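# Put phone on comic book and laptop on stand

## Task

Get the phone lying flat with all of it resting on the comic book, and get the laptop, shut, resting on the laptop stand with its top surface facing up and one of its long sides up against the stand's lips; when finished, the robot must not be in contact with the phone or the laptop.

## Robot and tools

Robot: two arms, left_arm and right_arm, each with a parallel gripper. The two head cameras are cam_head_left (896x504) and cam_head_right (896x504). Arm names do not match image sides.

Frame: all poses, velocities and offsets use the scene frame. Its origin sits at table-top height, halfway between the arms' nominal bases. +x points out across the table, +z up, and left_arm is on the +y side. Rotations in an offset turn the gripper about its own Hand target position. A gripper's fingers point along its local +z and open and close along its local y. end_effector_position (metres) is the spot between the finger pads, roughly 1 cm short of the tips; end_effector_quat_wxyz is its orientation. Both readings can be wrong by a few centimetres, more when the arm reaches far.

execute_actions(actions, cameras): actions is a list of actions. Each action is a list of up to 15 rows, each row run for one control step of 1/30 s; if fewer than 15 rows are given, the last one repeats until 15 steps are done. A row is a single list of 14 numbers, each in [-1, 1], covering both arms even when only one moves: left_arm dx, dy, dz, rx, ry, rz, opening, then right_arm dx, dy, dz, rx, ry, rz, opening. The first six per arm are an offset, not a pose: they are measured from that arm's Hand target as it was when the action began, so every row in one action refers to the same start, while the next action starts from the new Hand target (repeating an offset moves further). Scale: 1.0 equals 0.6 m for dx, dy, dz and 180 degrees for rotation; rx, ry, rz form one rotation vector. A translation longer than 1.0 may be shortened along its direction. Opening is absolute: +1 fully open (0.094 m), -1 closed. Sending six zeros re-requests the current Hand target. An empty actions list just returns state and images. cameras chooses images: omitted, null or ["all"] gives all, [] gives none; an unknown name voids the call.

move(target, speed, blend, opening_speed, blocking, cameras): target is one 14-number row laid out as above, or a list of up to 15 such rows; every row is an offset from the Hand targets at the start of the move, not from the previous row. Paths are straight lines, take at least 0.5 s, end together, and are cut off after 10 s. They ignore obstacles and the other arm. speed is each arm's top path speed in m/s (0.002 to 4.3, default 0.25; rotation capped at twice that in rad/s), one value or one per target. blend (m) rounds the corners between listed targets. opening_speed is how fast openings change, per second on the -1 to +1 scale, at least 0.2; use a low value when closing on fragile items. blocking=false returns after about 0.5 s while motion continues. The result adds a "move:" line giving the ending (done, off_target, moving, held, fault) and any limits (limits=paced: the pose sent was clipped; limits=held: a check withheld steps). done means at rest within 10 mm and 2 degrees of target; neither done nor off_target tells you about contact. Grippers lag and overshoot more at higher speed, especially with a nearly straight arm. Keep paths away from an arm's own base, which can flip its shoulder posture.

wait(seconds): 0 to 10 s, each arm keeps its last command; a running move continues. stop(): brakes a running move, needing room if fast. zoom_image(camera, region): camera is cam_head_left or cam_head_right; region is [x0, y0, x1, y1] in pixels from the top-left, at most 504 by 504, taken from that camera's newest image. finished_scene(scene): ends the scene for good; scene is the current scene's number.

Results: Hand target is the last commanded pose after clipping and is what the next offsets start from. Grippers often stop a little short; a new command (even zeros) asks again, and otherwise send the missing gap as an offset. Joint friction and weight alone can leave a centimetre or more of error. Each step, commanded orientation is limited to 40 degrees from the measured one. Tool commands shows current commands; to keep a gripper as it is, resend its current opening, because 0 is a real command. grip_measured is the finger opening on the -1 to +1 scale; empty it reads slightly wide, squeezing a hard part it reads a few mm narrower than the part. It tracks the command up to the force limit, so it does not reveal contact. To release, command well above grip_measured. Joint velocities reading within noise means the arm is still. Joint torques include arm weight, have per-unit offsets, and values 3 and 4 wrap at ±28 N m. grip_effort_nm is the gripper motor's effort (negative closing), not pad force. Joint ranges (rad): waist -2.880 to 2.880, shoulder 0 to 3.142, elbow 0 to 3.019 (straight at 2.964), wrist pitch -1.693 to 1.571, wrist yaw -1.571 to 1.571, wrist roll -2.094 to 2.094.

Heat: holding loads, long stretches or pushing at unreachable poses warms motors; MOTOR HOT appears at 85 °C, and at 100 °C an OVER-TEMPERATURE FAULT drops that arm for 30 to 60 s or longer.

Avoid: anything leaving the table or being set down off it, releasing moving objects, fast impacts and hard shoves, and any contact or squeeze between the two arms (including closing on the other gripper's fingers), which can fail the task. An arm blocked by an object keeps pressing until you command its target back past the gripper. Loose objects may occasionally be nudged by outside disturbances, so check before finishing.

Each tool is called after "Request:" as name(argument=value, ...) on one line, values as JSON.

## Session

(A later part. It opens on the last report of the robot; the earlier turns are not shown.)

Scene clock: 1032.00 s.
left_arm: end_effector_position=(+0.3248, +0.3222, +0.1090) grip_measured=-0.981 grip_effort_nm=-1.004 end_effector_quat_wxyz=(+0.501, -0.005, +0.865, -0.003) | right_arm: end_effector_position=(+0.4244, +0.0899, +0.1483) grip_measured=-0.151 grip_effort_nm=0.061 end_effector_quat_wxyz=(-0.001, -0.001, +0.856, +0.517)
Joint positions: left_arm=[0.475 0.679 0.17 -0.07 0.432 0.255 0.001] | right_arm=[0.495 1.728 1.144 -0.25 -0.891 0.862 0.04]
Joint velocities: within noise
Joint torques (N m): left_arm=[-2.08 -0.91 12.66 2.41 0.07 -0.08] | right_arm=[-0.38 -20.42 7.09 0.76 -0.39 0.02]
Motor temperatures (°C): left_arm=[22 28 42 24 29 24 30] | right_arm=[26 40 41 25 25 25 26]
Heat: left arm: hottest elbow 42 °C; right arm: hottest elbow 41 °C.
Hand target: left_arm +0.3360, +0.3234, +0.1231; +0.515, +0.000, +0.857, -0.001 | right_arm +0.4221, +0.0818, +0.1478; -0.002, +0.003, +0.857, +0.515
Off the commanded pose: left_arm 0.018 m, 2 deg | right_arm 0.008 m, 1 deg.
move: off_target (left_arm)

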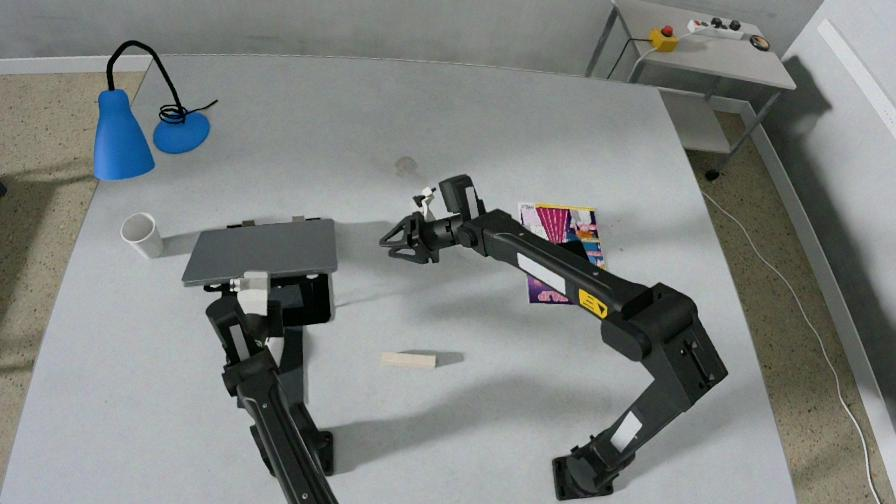

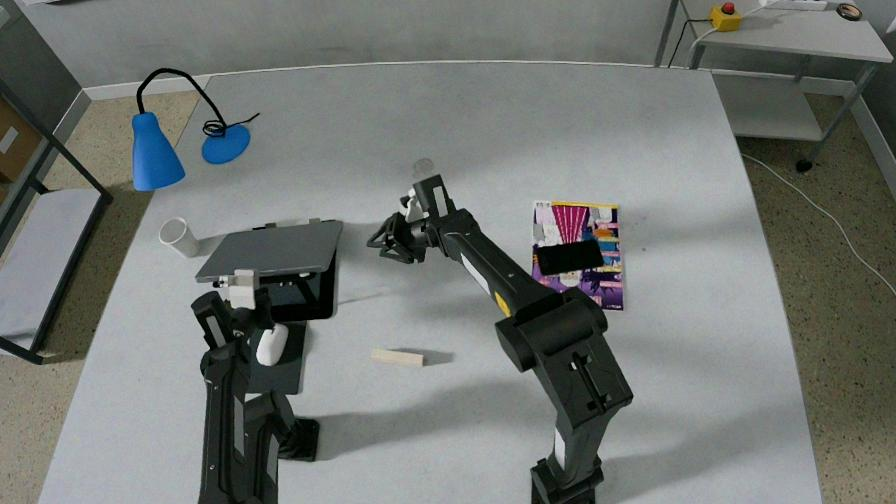

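Request:
move(target=[[-0.02,0.0,0.05,0,0,0,-1,0,0.0,0.0,0,0,0,-0.15],[0.05,0.0,0.05,0,0,0,-1,0,0,0.0,0,0,0,-0.15]], speed=0.06)

Request:
zoom_image(camera="cam_head_left", region=[170, 190, 370, 330])

Request:
zoom_image(camera="cam_head_right", region=[170, 190, 370, 330])

Scene clock: 1037.40 s.
left_arm: end_effector_position=(+0.3358, +0.3156, +0.1123) grip_measured=-0.981 grip_effort_nm=-1.004 end_effector_quat_wxyz=(+0.479, -0.011, +0.878, -0.012) | right_arm: end_effector_position=(+0.4244, +0.0899, +0.1483) grip_measured=-0.151 grip_effort_nm=0.056 end_effector_quat_wxyz=(-0.001, -0.001, +0.856, +0.517)
Joint positions: left_arm=[0.409 0.717 0.22 -0.122 0.375 0.217 0.001] | right_arm=[0.495 1.728 1.144 -0.25 -0.891 0.862 0.04]
Joint velocities: within noise
Joint torques (N m): left_arm=[-2.26 -1.44 17.46 2.65 0.07 -0.04] | right_arm=[-0.38 -20.37 7.08 0.76 -0.39 0.02]
Motor temperatures (°C): left_arm=[22 28 43 24 29 24 30] | right_arm=[26 40 41 25 25 25 26]
Heat: left arm: hottest elbow 43 °C; right arm: hottest elbow 41 °C.
Hand target: left_arm +0.3660, +0.3233, +0.1530; +0.515, +0.000, +0.857, -0.001 | right_arm +0.4221, +0.0818, +0.1478; -0.002, +0.003, +0.857, +0.515
Off the commanded pose: left_arm 0.051 m, 5 deg | right_arm 0.008 m, 1 deg.
move: off_target (left_arm)

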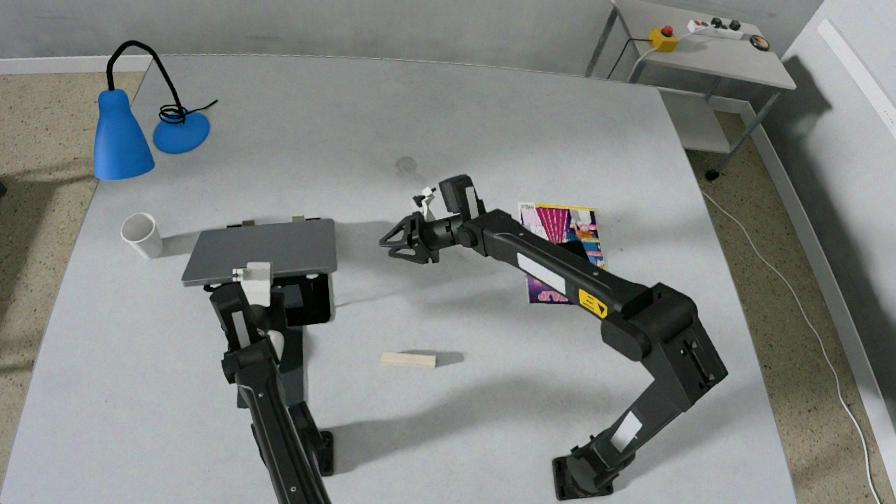

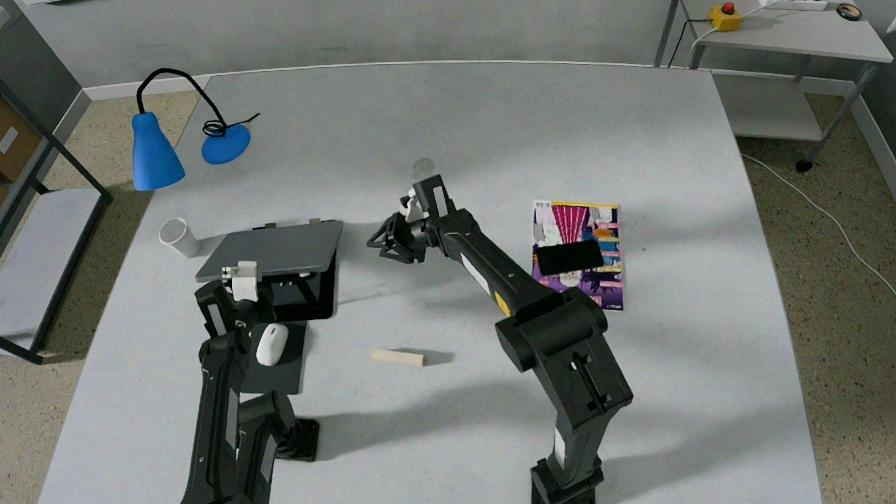

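Scaled by 2.520.

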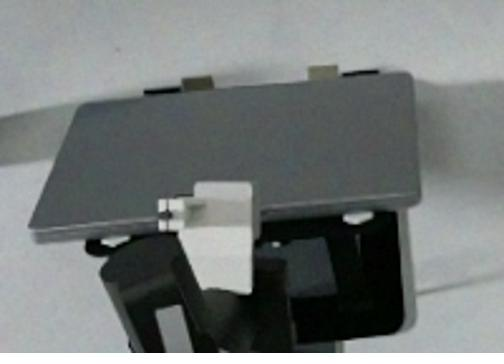

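Scaled by 2.520.

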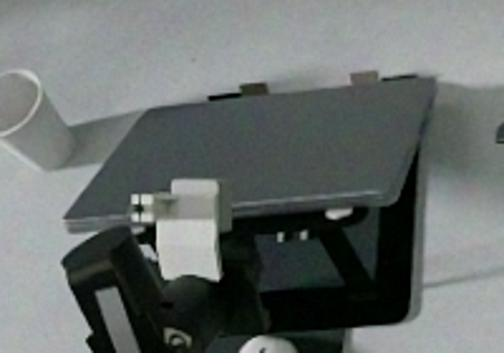

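Request:
move(target=[[-0.05,0.0,-0.07,0,0,0,-1,0,0.0,0.0,0,0,0,-0.15],[-0.16,0.0,-0.07,0,0,0,-1,0,0,0.0,0,0,0,-0.15],[-0.16,0.0,0.02,0,0,0,-1,0,0,0.0,0,0,0,-0.15]], speed=0.08)

Request:
zoom_image(camera="cam_head_left", region=[170, 190, 370, 330])

Request:
zoom_image(camera="cam_head_right", region=[170, 190, 370, 330])

Scene clock: 1043.63 s.
left_arm: end_effector_position=(+0.2643, +0.3120, +0.1210) grip_measured=-0.981 grip_effort_nm=-0.999 end_effector_quat_wxyz=(+0.489, -0.012, +0.872, -0.027) | right_arm: end_effector_position=(+0.4244, +0.0899, +0.1483) grip_measured=-0.151 grip_effort_nm=0.061 end_effector_quat_wxyz=(-0.001, -0.001, +0.856, +0.517)
Joint positions: left_arm=[0.689 0.296 0.171 -0.574 0.627 0.389 0.001] | right_arm=[0.495 1.728 1.144 -0.25 -0.891 0.862 0.04]
Joint velocities: within noise
Joint torques (N m): left_arm=[-0.32 -0.03 18.36 0.98 0.33 0.15] | right_arm=[-0.32 -20.48 7.08 0.77 -0.39 0.03]
Motor temperatures (°C): left_arm=[22 27 44 24 29 24 30] | right_arm=[26 40 41 25 25 25 26]
Heat: left arm: hottest elbow 44 °C; right arm: hottest elbow 41 °C.
Hand target: left_arm +0.2700, +0.3234, +0.1651; +0.515, +0.000, +0.857, +0.000 | right_arm +0.4221, +0.0818, +0.1478; -0.002, +0.003, +0.857, +0.515
Off the commanded pose: left_arm 0.046 m, 5 deg | right_arm 0.008 m, 1 deg.
move: off_target (left_arm)

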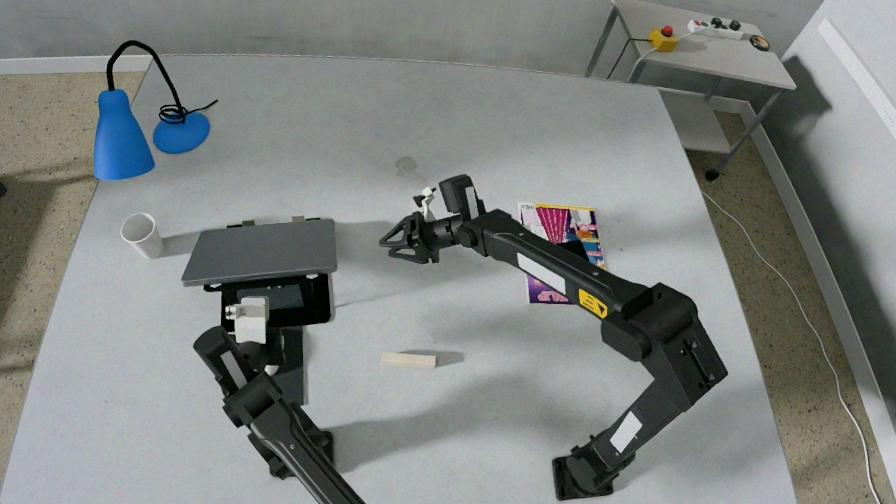

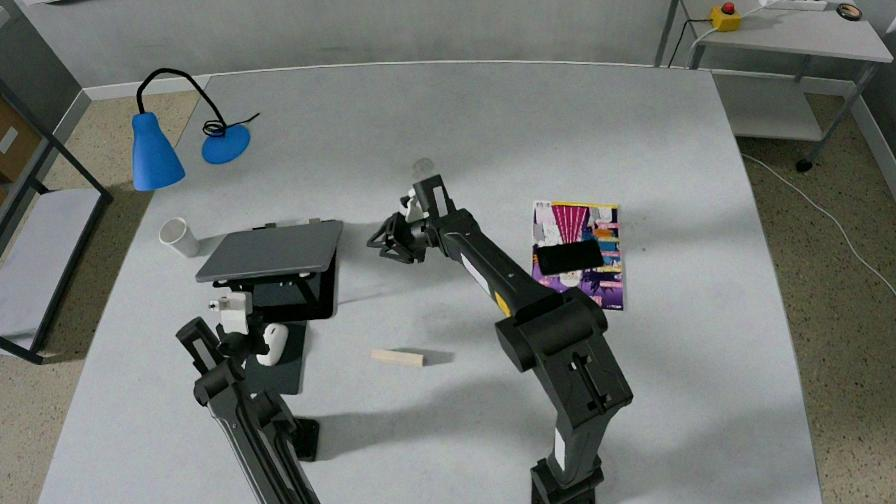

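Scaled by 2.520.

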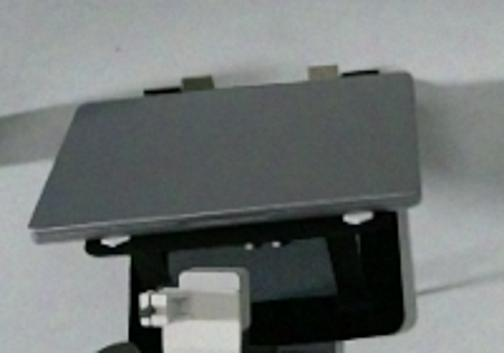

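Scaled by 2.520.

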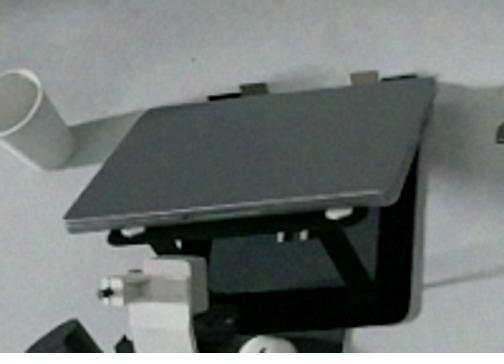

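Request:
move(target=[[0.0,0.02,0.1,0,0,0,-1,0,0.0,0.0,0,0,0,-0.15],[0.06,0.02,0.1,0,0,0,-1,0,0.0,0.0,0,0,0,-0.15]], speed=0.1, cameras=[])

Scene clock: 1050.07 s.
left_arm: end_effector_position=(+0.2881, +0.3276, +0.1800) grip_measured=-0.981 grip_effort_nm=-1.004 end_effector_quat_wxyz=(+0.486, -0.015, +0.874, -0.019) | right_arm: end_effector_position=(+0.4244, +0.0899, +0.1483) grip_measured=-0.151 grip_effort_nm=0.056 end_effector_quat_wxyz=(-0.001, -0.001, +0.856, +0.517)
Joint positions: left_arm=[0.644 0.42 0.342 -0.602 0.575 0.358 0.001] | right_arm=[0.495 1.728 1.144 -0.25 -0.891 0.862 0.04]
Joint velocities: within noise
Joint torques (N m): left_arm=[-2.67 0.85 18.81 2.24 0.14 -0.11] | right_arm=[-0.32 -20.48 7.12 0.75 -0.39 0.02]
Motor temperatures (°C): left_arm=[22 27 45 24 29 24 30] | right_arm=[26 40 41 25 25 25 26]
Heat: left arm: hottest elbow 45 °C; right arm: hottest elbow 41 °C.
Hand target: left_arm +0.3060, +0.3353, +0.2250; +0.515, +0.000, +0.857, -0.001 | right_arm +0.4221, +0.0818, +0.1478; -0.002, +0.003, +0.857, +0.515
Off the commanded pose: left_arm 0.049 m, 5 deg | right_arm 0.008 m, 1 deg.
move: off_target (left_arm)
No camera images: "cameras" was empty.

Request:
move(target=[[0.04,0.0,-0.09,0,0,0,-1,0,0.0,0.0,0,0,0,-0.15],[0.04,0.0,-0.13,0,0,0,-1,0,0.0,0.0,0,0,0,-0.15]], speed=0.1)

Request:
zoom_image(camera="cam_head_right", region=[170, 190, 370, 330])

Scene clock: 1053.93 s.
left_arm: end_effector_position=(+0.3297, +0.3398, +0.1571) grip_measured=-0.981 grip_effort_nm=-0.999 end_effector_quat_wxyz=(+0.521, +0.002, +0.854, +0.007) | right_arm: end_effector_position=(+0.4244, +0.0899, +0.1483) grip_measured=-0.151 grip_effort_nm=0.056 end_effector_quat_wxyz=(-0.001, -0.001, +0.856, +0.517)
Joint positions: left_arm=[0.551 0.617 0.268 -0.199 0.498 0.3 0.001] | right_arm=[0.495 1.728 1.144 -0.25 -0.891 0.862 0.04]
Joint velocities: within noise
Joint torques (N m): left_arm=[-2.9 -1.26 9.59 2.21 0.02 -0.19] | right_arm=[-0.26 -20.42 7.09 0.75 -0.39 0.02]
Motor temperatures (°C): left_arm=[22 27 46 24 28 24 30] | right_arm=[26 40 41 25 25 25 26]
Heat: left arm: hottest elbow 46 °C; right arm: hottest elbow 41 °C.
Hand target: left_arm +0.3300, +0.3352, +0.1470; +0.515, +0.000, +0.857, -0.001 | right_arm +0.4221, +0.0818, +0.1478; -0.002, +0.003, +0.857, +0.515
Off the commanded pose: left_arm 0.011 m, 1 deg | right_arm 0.008 m, 1 deg.
move: off_target (left_arm)

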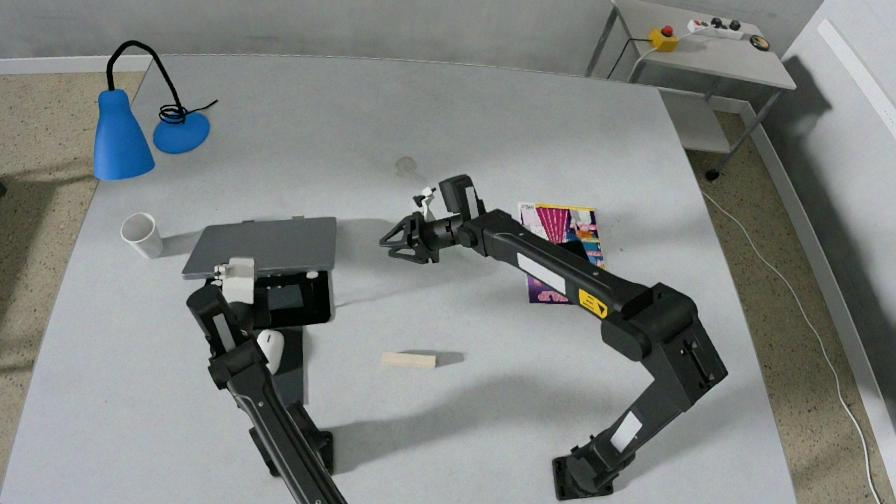

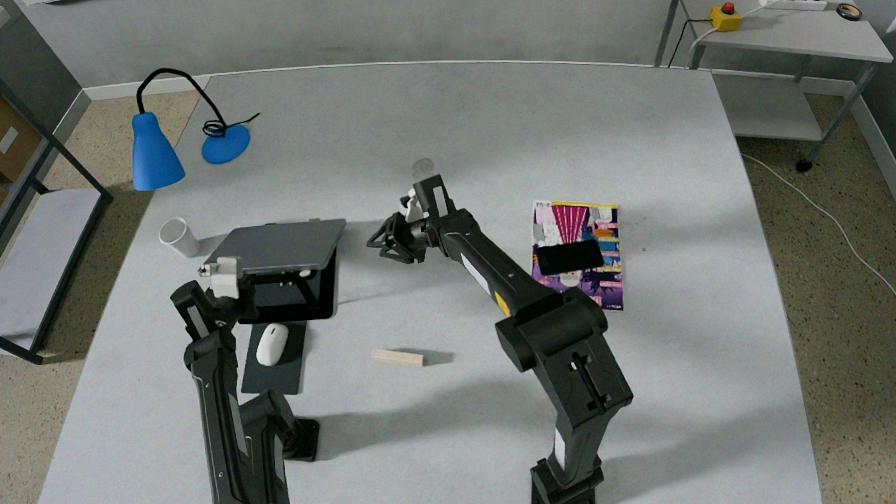

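Scaled by 2.520.

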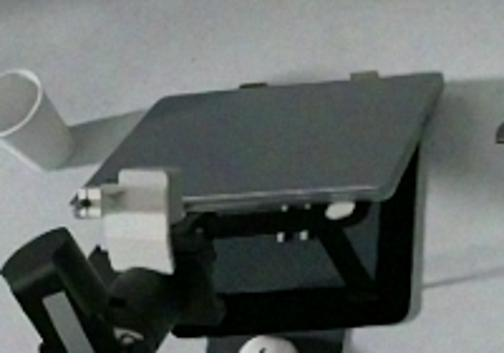

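Request:
zoom_image(camera="cam_head_left", region=[175, 205, 345, 335])

Request:
zoom_image(camera="cam_head_right", region=[235, 205, 365, 290])

Scaled by 2.965.

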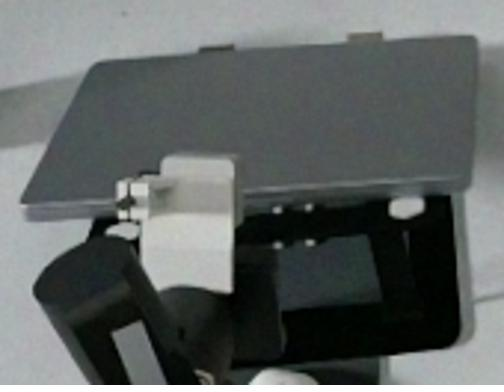

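Scaled by 3.877.

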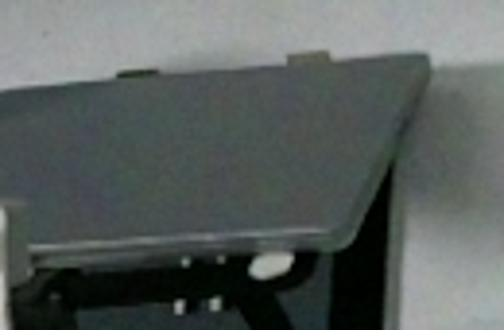

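Request:
move(target=[[-0.03,0.0,0.0,0,0,0,-1,0,0.0,0.0,0,0,0,-0.15],[-0.03,-0.085,0.0,0,0,0,-1,0,0.0,0.0,0,0,0,-0.15],[0.025,-0.085,-0.01,0,0,0,-1,0,0.0,0.0,0,0,0,-0.15]], speed=0.06)

Request:
zoom_image(camera="cam_head_left", region=[175, 205, 345, 335])

Request:
zoom_image(camera="cam_head_right", region=[235, 205, 365, 290])

Scene clock: 1064.27 s.
left_arm: end_effector_position=(+0.3398, +0.2869, +0.1476) grip_measured=-0.981 grip_effort_nm=-0.999 end_effector_quat_wxyz=(+0.528, +0.002, +0.849, +0.006) | right_arm: end_effector_position=(+0.4244, +0.0899, +0.1483) grip_measured=-0.151 grip_effort_nm=0.056 end_effector_quat_wxyz=(-0.001, -0.001, +0.856, +0.517)
Joint positions: left_arm=[0.243 0.555 0.207 -0.125 0.234 0.133 0.001] | right_arm=[0.495 1.728 1.144 -0.25 -0.891 0.862 0.04]
Joint velocities: within noise
Joint torques (N m): left_arm=[-2.67 2.26 12.19 1.77 -0.24 -0.1] | right_arm=[-0.26 -20.54 7.1 0.76 -0.38 0.03]
Motor temperatures (°C): left_arm=[22 27 45 24 28 24 30] | right_arm=[26 40 41 25 25 25 26]
Heat: left arm: hottest elbow 45 °C; right arm: hottest elbow 41 °C.
Hand target: left_arm +0.3450, +0.2843, +0.1411; +0.515, +0.000, +0.857, -0.001 | right_arm +0.4221, +0.0818, +0.1478; -0.002, +0.003, +0.857, +0.515
Off the commanded pose: left_arm 0.009 m, 2 deg | right_arm 0.008 m, 1 deg.
move: done

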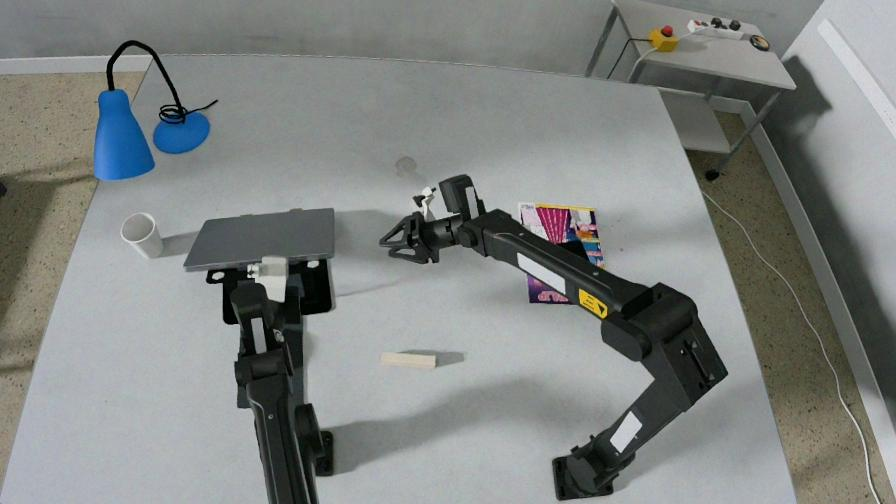

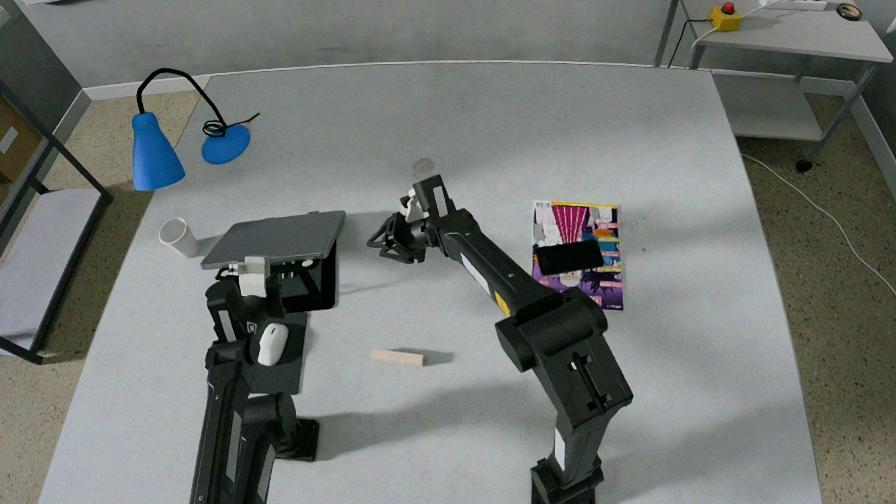

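Scaled by 2.965.

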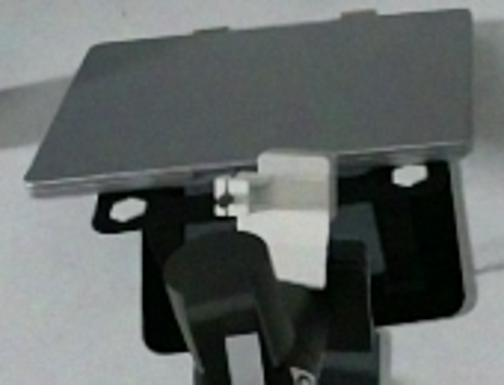

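Scaled by 3.877.

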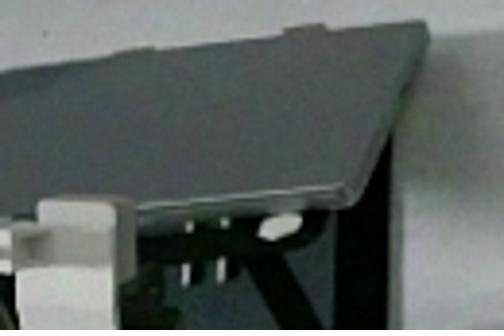

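Request:
move(target=[[-0.06,0.0,0.0,0,0,0,-1,0,0.0,0.05,0,0,0,-0.15],[-0.12,-0.05,0.1,0,0,0,-1,-0.15,-0.25,0.15,0,0,0,-0.15]], speed=0.12)

Request:
zoom_image(camera="cam_head_left", region=[175, 195, 345, 335])

Request:
zoom_image(camera="cam_head_left", region=[215, 195, 345, 235])

Request:
zoom_image(camera="cam_head_right", region=[195, 195, 365, 325])

Request:
zoom_image(camera="cam_head_right", region=[235, 195, 365, 235])

Request:
zoom_image(camera="cam_head_right", region=[500, 180, 650, 330])

Scene clock: 1071.30 s.
left_arm: end_effector_position=(+0.2695, +0.2570, +0.1523) grip_measured=-0.981 grip_effort_nm=-0.999 end_effector_quat_wxyz=(+0.480, -0.004, +0.877, -0.002) | right_arm: end_effector_position=(+0.3344, -0.0623, +0.2407) grip_measured=-0.151 grip_effort_nm=0.056 end_effector_quat_wxyz=(+0.000, -0.003, +0.857, +0.516)
Joint positions: left_arm=[0.124 0.116 0.23 -0.689 0.127 0.074 0.001] | right_arm=[0.252 1.293 0.959 -0.793 -1.026 0.504 0.04]
Joint velocities: within noise
Joint torques (N m): left_arm=[-2.43 0.56 18.92 1.52 -0.1 -0.11] | right_arm=[-0.44 -12.69 8.03 0.44 -0.53 -0.04]
Motor temperatures (°C): left_arm=[22 27 45 24 28 24 30] | right_arm=[26 40 41 25 25 25 26]
Heat: left arm: hottest elbow 45 °C; right arm: hottest elbow 41 °C.
Hand target: left_arm +0.2730, +0.2543, +0.2009; +0.515, +0.000, +0.857, -0.001 | right_arm +0.3321, -0.0682, +0.2379; -0.001, +0.003, +0.857, +0.515
Off the commanded pose: left_arm 0.049 m, 5 deg | right_arm 0.007 m, 1 deg.
move: off_target (left_arm)

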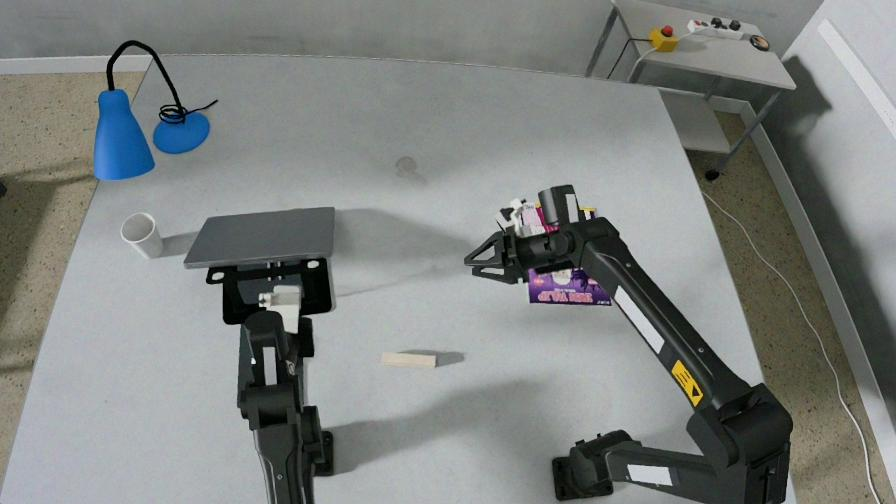

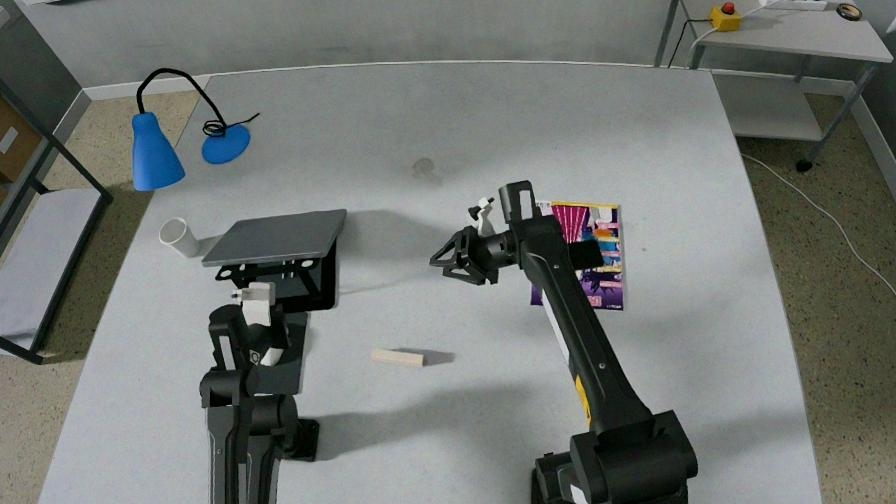

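Scaled by 2.965.

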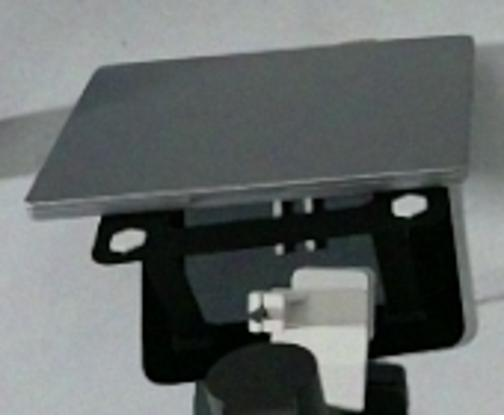

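Scaled by 3.877.

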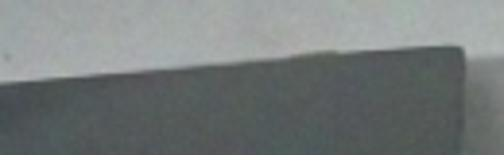

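Scaled by 2.965.

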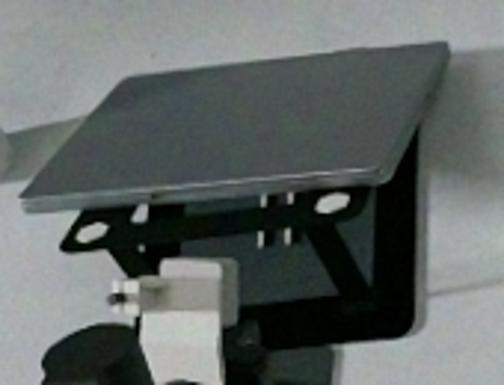

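Scaled by 3.877.

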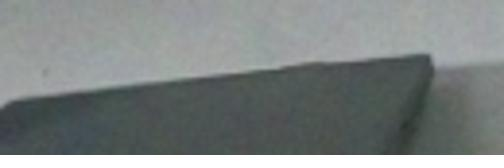

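Scaled by 3.360.

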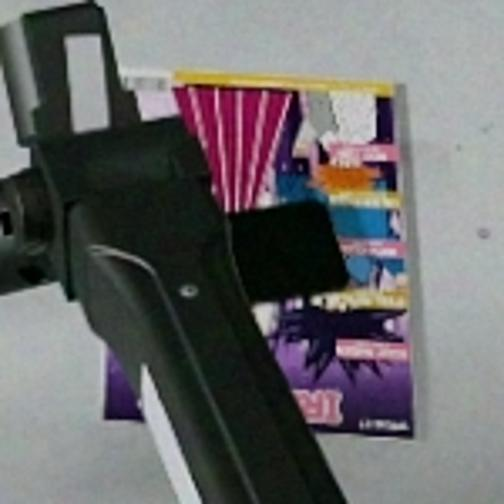

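Request:
move(target=[[0.04,0.02,0.0,0,0,0,-1,0,0.0,0.0,0,0,0,-0.15],[0.04,0.02,-0.1,0,0,0,-1,0,-0.2,0.1,0,0,0,-0.15]], speed=0.12)

Request:
zoom_image(camera="cam_head_left", region=[175, 195, 345, 335])

Scene clock: 1085.27 s.
left_arm: end_effector_position=(+0.2954, +0.2632, +0.1448) grip_measured=-0.981 grip_effort_nm=-0.999 end_effector_quat_wxyz=(+0.515, +0.001, +0.857, -0.005) | right_arm: end_effector_position=(+0.3150, -0.1838, +0.2838) grip_measured=-0.151 grip_effort_nm=0.061 end_effector_quat_wxyz=(-0.017, +0.010, +0.856, +0.516)
Joint positions: left_arm=[0.168 0.232 0.173 -0.439 0.183 0.09 0.001] | right_arm=[-0.08 1.303 1.1 -1.548 -1.077 -0.159 0.04]
Joint velocities: within noise
Joint torques (N m): left_arm=[-0.26 2.32 10.82 2.56 0.11 0.1] | right_arm=[-0.21 -9.41 12.57 -0.51 -0.46 0.03]
Motor temperatures (°C): left_arm=[22 26 49 24 28 24 30] | right_arm=[26 40 41 25 25 25 26]
Heat: left arm: hottest elbow 49 °C; right arm: hottest elbow 41 °C.
Hand target: left_arm +0.2970, +0.2663, +0.1410; +0.515, +0.000, +0.857, -0.001 | right_arm +0.3322, -0.1882, +0.2978; -0.002, +0.003, +0.857, +0.515
Off the commanded pose: left_arm 0.005 m, 0 deg | right_arm 0.023 m, 2 deg.
move: off_target (right_arm)

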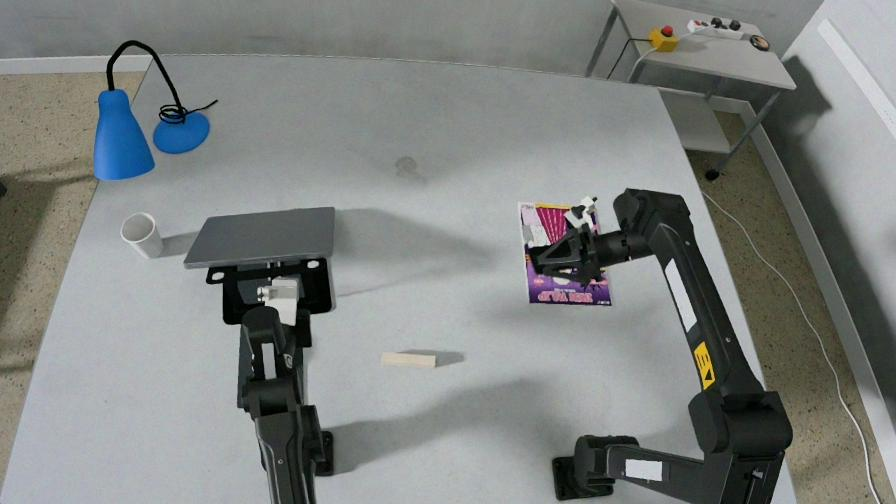

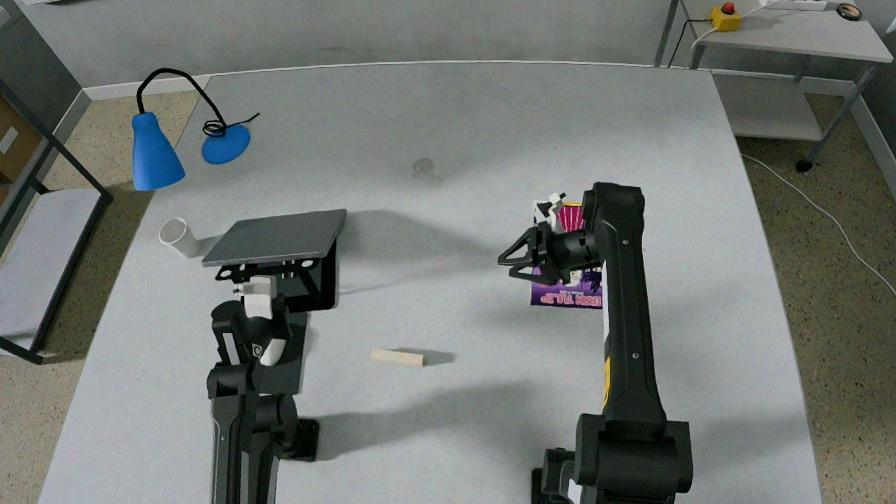

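Scaled by 2.965.

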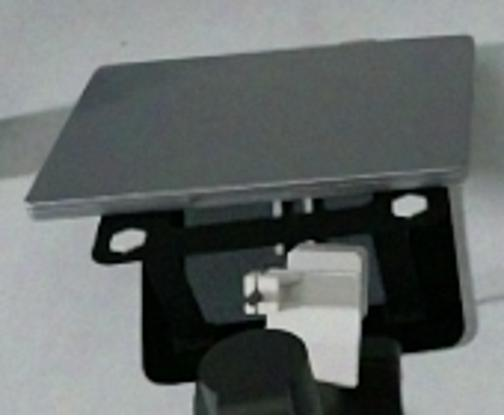

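Request:
move(target=[[0.0,-0.035,0.0,0,0,0,-1,0,0.0,0.0,0,0,0,-0.15],[0.08,-0.035,0.0,0,0,0,-1,0,0,0,0,0,0,-0.15]], speed=0.05)

Request:
zoom_image(camera="cam_head_left", region=[175, 195, 345, 335])

Request:
zoom_image(camera="cam_head_right", region=[195, 195, 365, 325])

Scene clock: 1089.97 s.
left_arm: end_effector_position=(+0.3315, +0.2490, +0.1205) grip_measured=-0.981 grip_effort_nm=-0.994 end_effector_quat_wxyz=(+0.495, -0.001, +0.869, +0.004) | right_arm: end_effector_position=(+0.3150, -0.1839, +0.2838) grip_measured=-0.151 grip_effort_nm=0.056 end_effector_quat_wxyz=(-0.017, +0.010, +0.856, +0.516)
Joint positions: left_arm=[0.007 0.547 0.173 -0.161 0.023 0.019 0.001] | right_arm=[-0.08 1.303 1.1 -1.548 -1.077 -0.16 0.04]
Joint velocities: within noise
Joint torques (N m): left_arm=[-3.08 -0.38 14.16 2.48 -0.14 -0.11] | right_arm=[-0.09 -9.64 12.66 -0.44 -0.47 0.02]
Motor temperatures (°C): left_arm=[22 26 48 24 28 24 30] | right_arm=[26 39 42 25 25 25 26]
Heat: left arm: hottest elbow 48 °C; right arm: hottest elbow 42 °C.
Hand target: left_arm +0.3450, +0.2453, +0.1410; +0.515, +0.000, +0.857, -0.001 | right_arm +0.3322, -0.1882, +0.2978; -0.002, +0.003, +0.857, +0.515
Off the commanded pose: left_arm 0.025 m, 3 deg | right_arm 0.023 m, 2 deg.
move: off_target (left_arm, right_arm)

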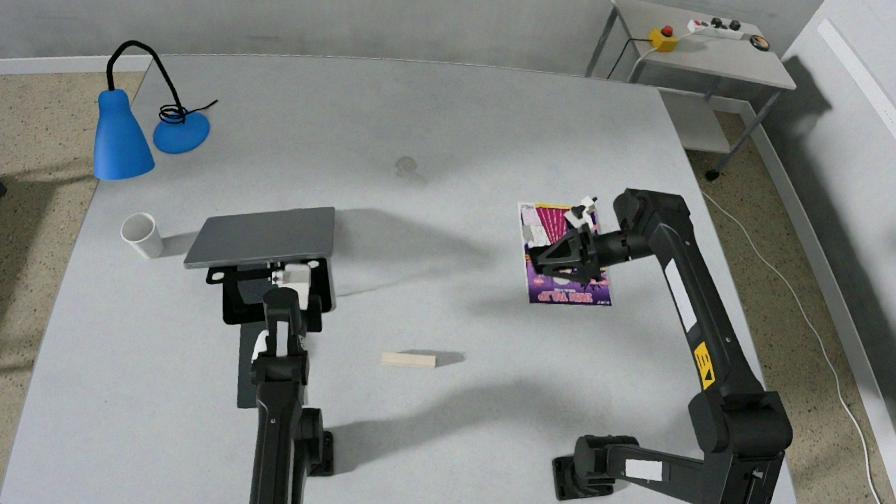

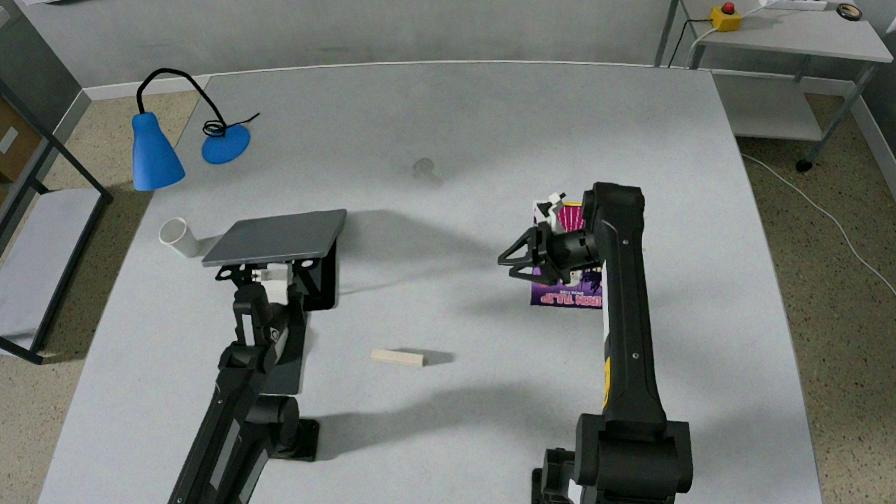

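Scaled by 2.965.

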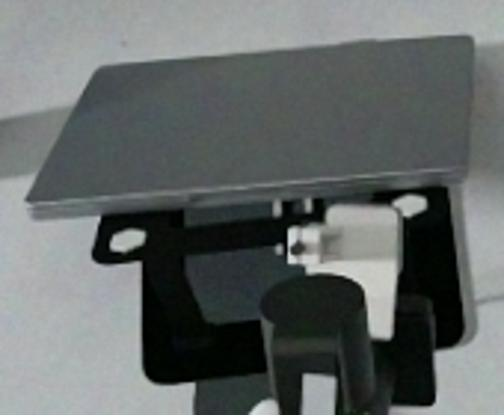

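Scaled by 2.965.

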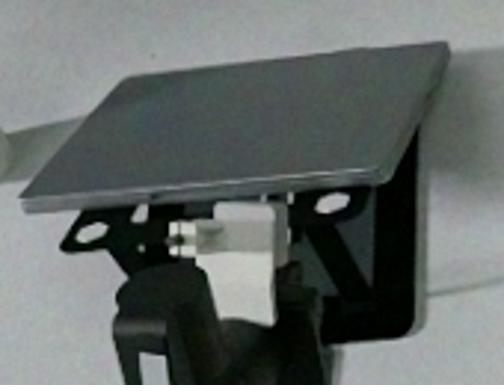

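Request:
move(target=[[-0.09,0.0,0.0,0,0,0,-1,0,0.0,0.0,0,0,0,-0.15],[-0.07,0.0,0.13,0,0,0,-1,0,0.0,0.0,0,0,0,-0.15],[-0.02,0.0,0.06,0,0,0,-1,0,0,0,0,0,0,-0.15]], speed=0.1)

Request:
zoom_image(camera="cam_head_left", region=[175, 195, 345, 335])

Scene clock: 1095.73 s.
left_arm: end_effector_position=(+0.3299, +0.2488, +0.1764) grip_measured=-0.981 grip_effort_nm=-0.994 end_effector_quat_wxyz=(+0.511, -0.001, +0.860, +0.004) | right_arm: end_effector_position=(+0.3150, -0.1839, +0.2838) grip_measured=-0.151 grip_effort_nm=0.061 end_effector_quat_wxyz=(-0.017, +0.010, +0.856, +0.516)
Joint positions: left_arm=[0.007 0.427 0.282 -0.354 0.024 0.019 0.001] | right_arm=[-0.08 1.303 1.1 -1.548 -1.077 -0.16 0.04]
Joint velocities: within noise
Joint torques (N m): left_arm=[-2.61 -0.15 11.63 2.58 -0.11 -0.06] | right_arm=[-0.15 -9.7 12.66 -0.46 -0.47 0.02]
Motor temperatures (°C): left_arm=[22 26 48 24 28 24 30] | right_arm=[26 39 42 25 25 25 26]
Heat: left arm: hottest elbow 48 °C; right arm: hottest elbow 42 °C.
Hand target: left_arm +0.3330, +0.2453, +0.1772; +0.515, +0.000, +0.857, -0.001 | right_arm +0.3322, -0.1881, +0.2978; -0.002, +0.003, +0.857, +0.515
Off the commanded pose: left_arm 0.005 m, 1 deg | right_arm 0.023 m, 2 deg.
move: off_target (right_arm)

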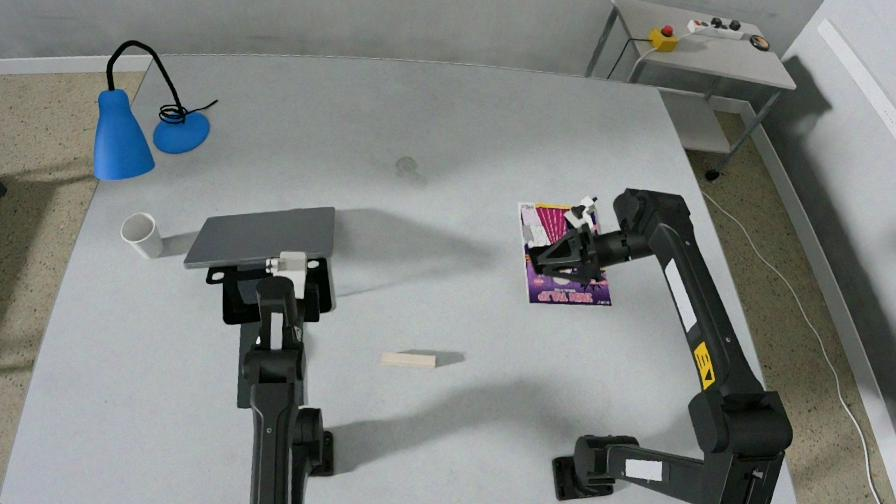

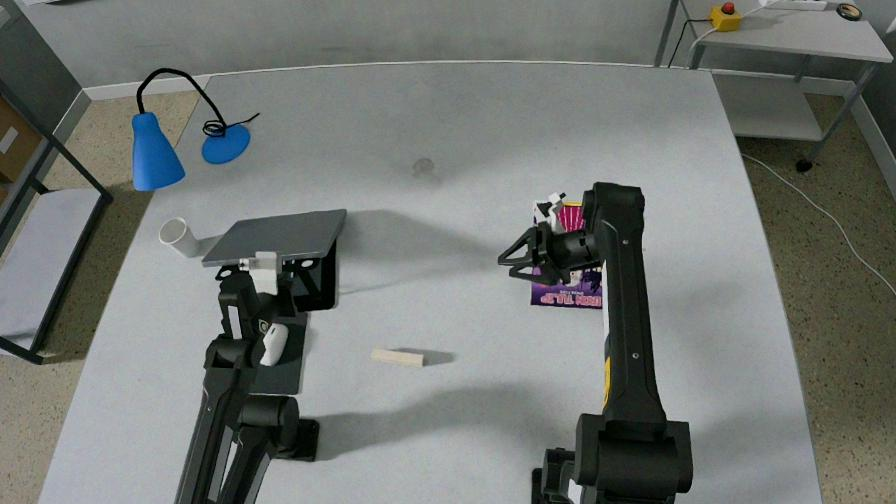

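Scaled by 2.965.

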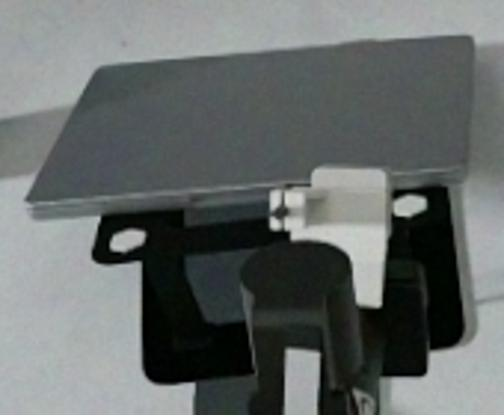

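Request:
move(target=[[-0.01,0.0,-0.05,0,0,0,-1,0,0.0,0.0,0,0,0,-0.15],[0.025,0.0,-0.05,0,0,0,-1,0,0,0,0,0,0,-0.15]], speed=0.05)

Request:
zoom_image(camera="cam_head_left", region=[175, 195, 345, 335])

Request:
zoom_image(camera="cam_head_right", region=[195, 195, 365, 325])

Scene clock: 1100.10 s.
left_arm: end_effector_position=(+0.3414, +0.2493, +0.1380) grip_measured=-0.981 grip_effort_nm=-1.004 end_effector_quat_wxyz=(+0.504, -0.001, +0.864, +0.004) | right_arm: end_effector_position=(+0.3150, -0.1839, +0.2838) grip_measured=-0.151 grip_effort_nm=0.061 end_effector_quat_wxyz=(-0.017, +0.010, +0.856, +0.516)
Joint positions: left_arm=[0.006 0.563 0.213 -0.164 0.022 0.019 0.001] | right_arm=[-0.08 1.303 1.1 -1.548 -1.077 -0.16 0.04]
Joint velocities: within noise
Joint torques (N m): left_arm=[-2.84 -0.15 12.33 2.39 -0.12 -0.07] | right_arm=[-0.15 -9.64 12.66 -0.43 -0.47 0.03]
Motor temperatures (°C): left_arm=[22 26 47 24 28 24 30] | right_arm=[26 39 42 25 25 25 26]
Heat: left arm: hottest elbow 47 °C; right arm: hottest elbow 42 °C.
Hand target: left_arm +0.3480, +0.2453, +0.1470; +0.515, +0.000, +0.857, -0.001 | right_arm +0.3322, -0.1881, +0.2978; -0.002, +0.003, +0.857, +0.515
Off the commanded pose: left_arm 0.012 m, 2 deg | right_arm 0.023 m, 2 deg.
move: off_target (left_arm, right_arm)

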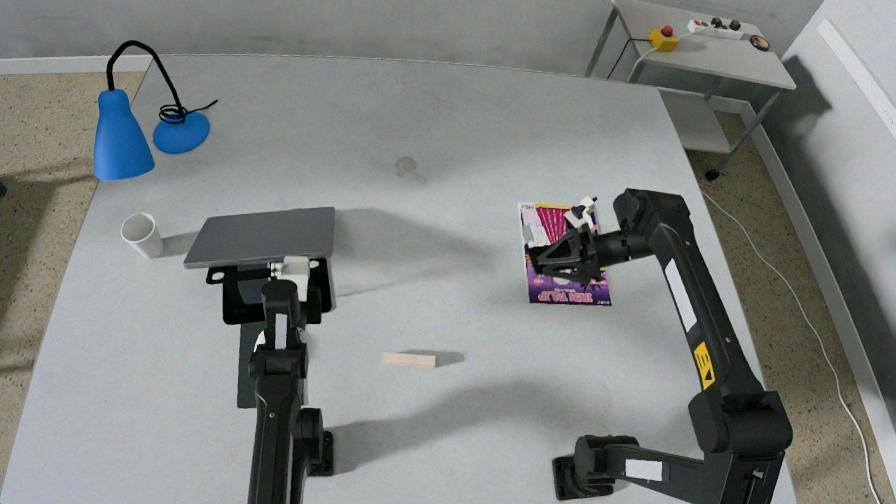

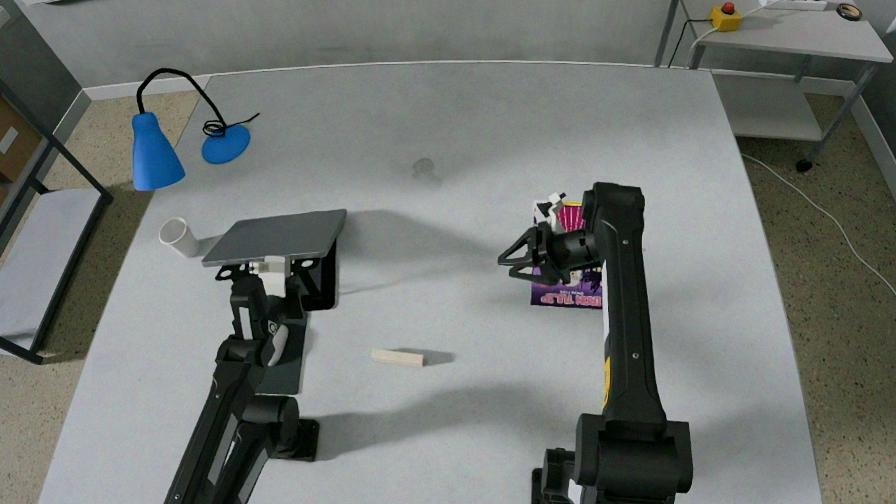

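Scaled by 2.965.

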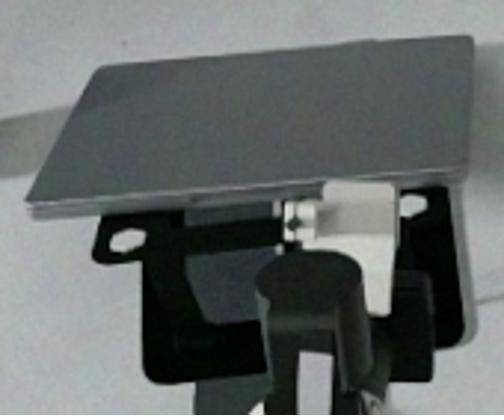

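Scaled by 2.965.

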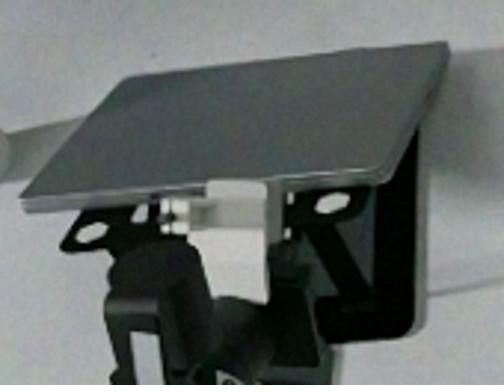

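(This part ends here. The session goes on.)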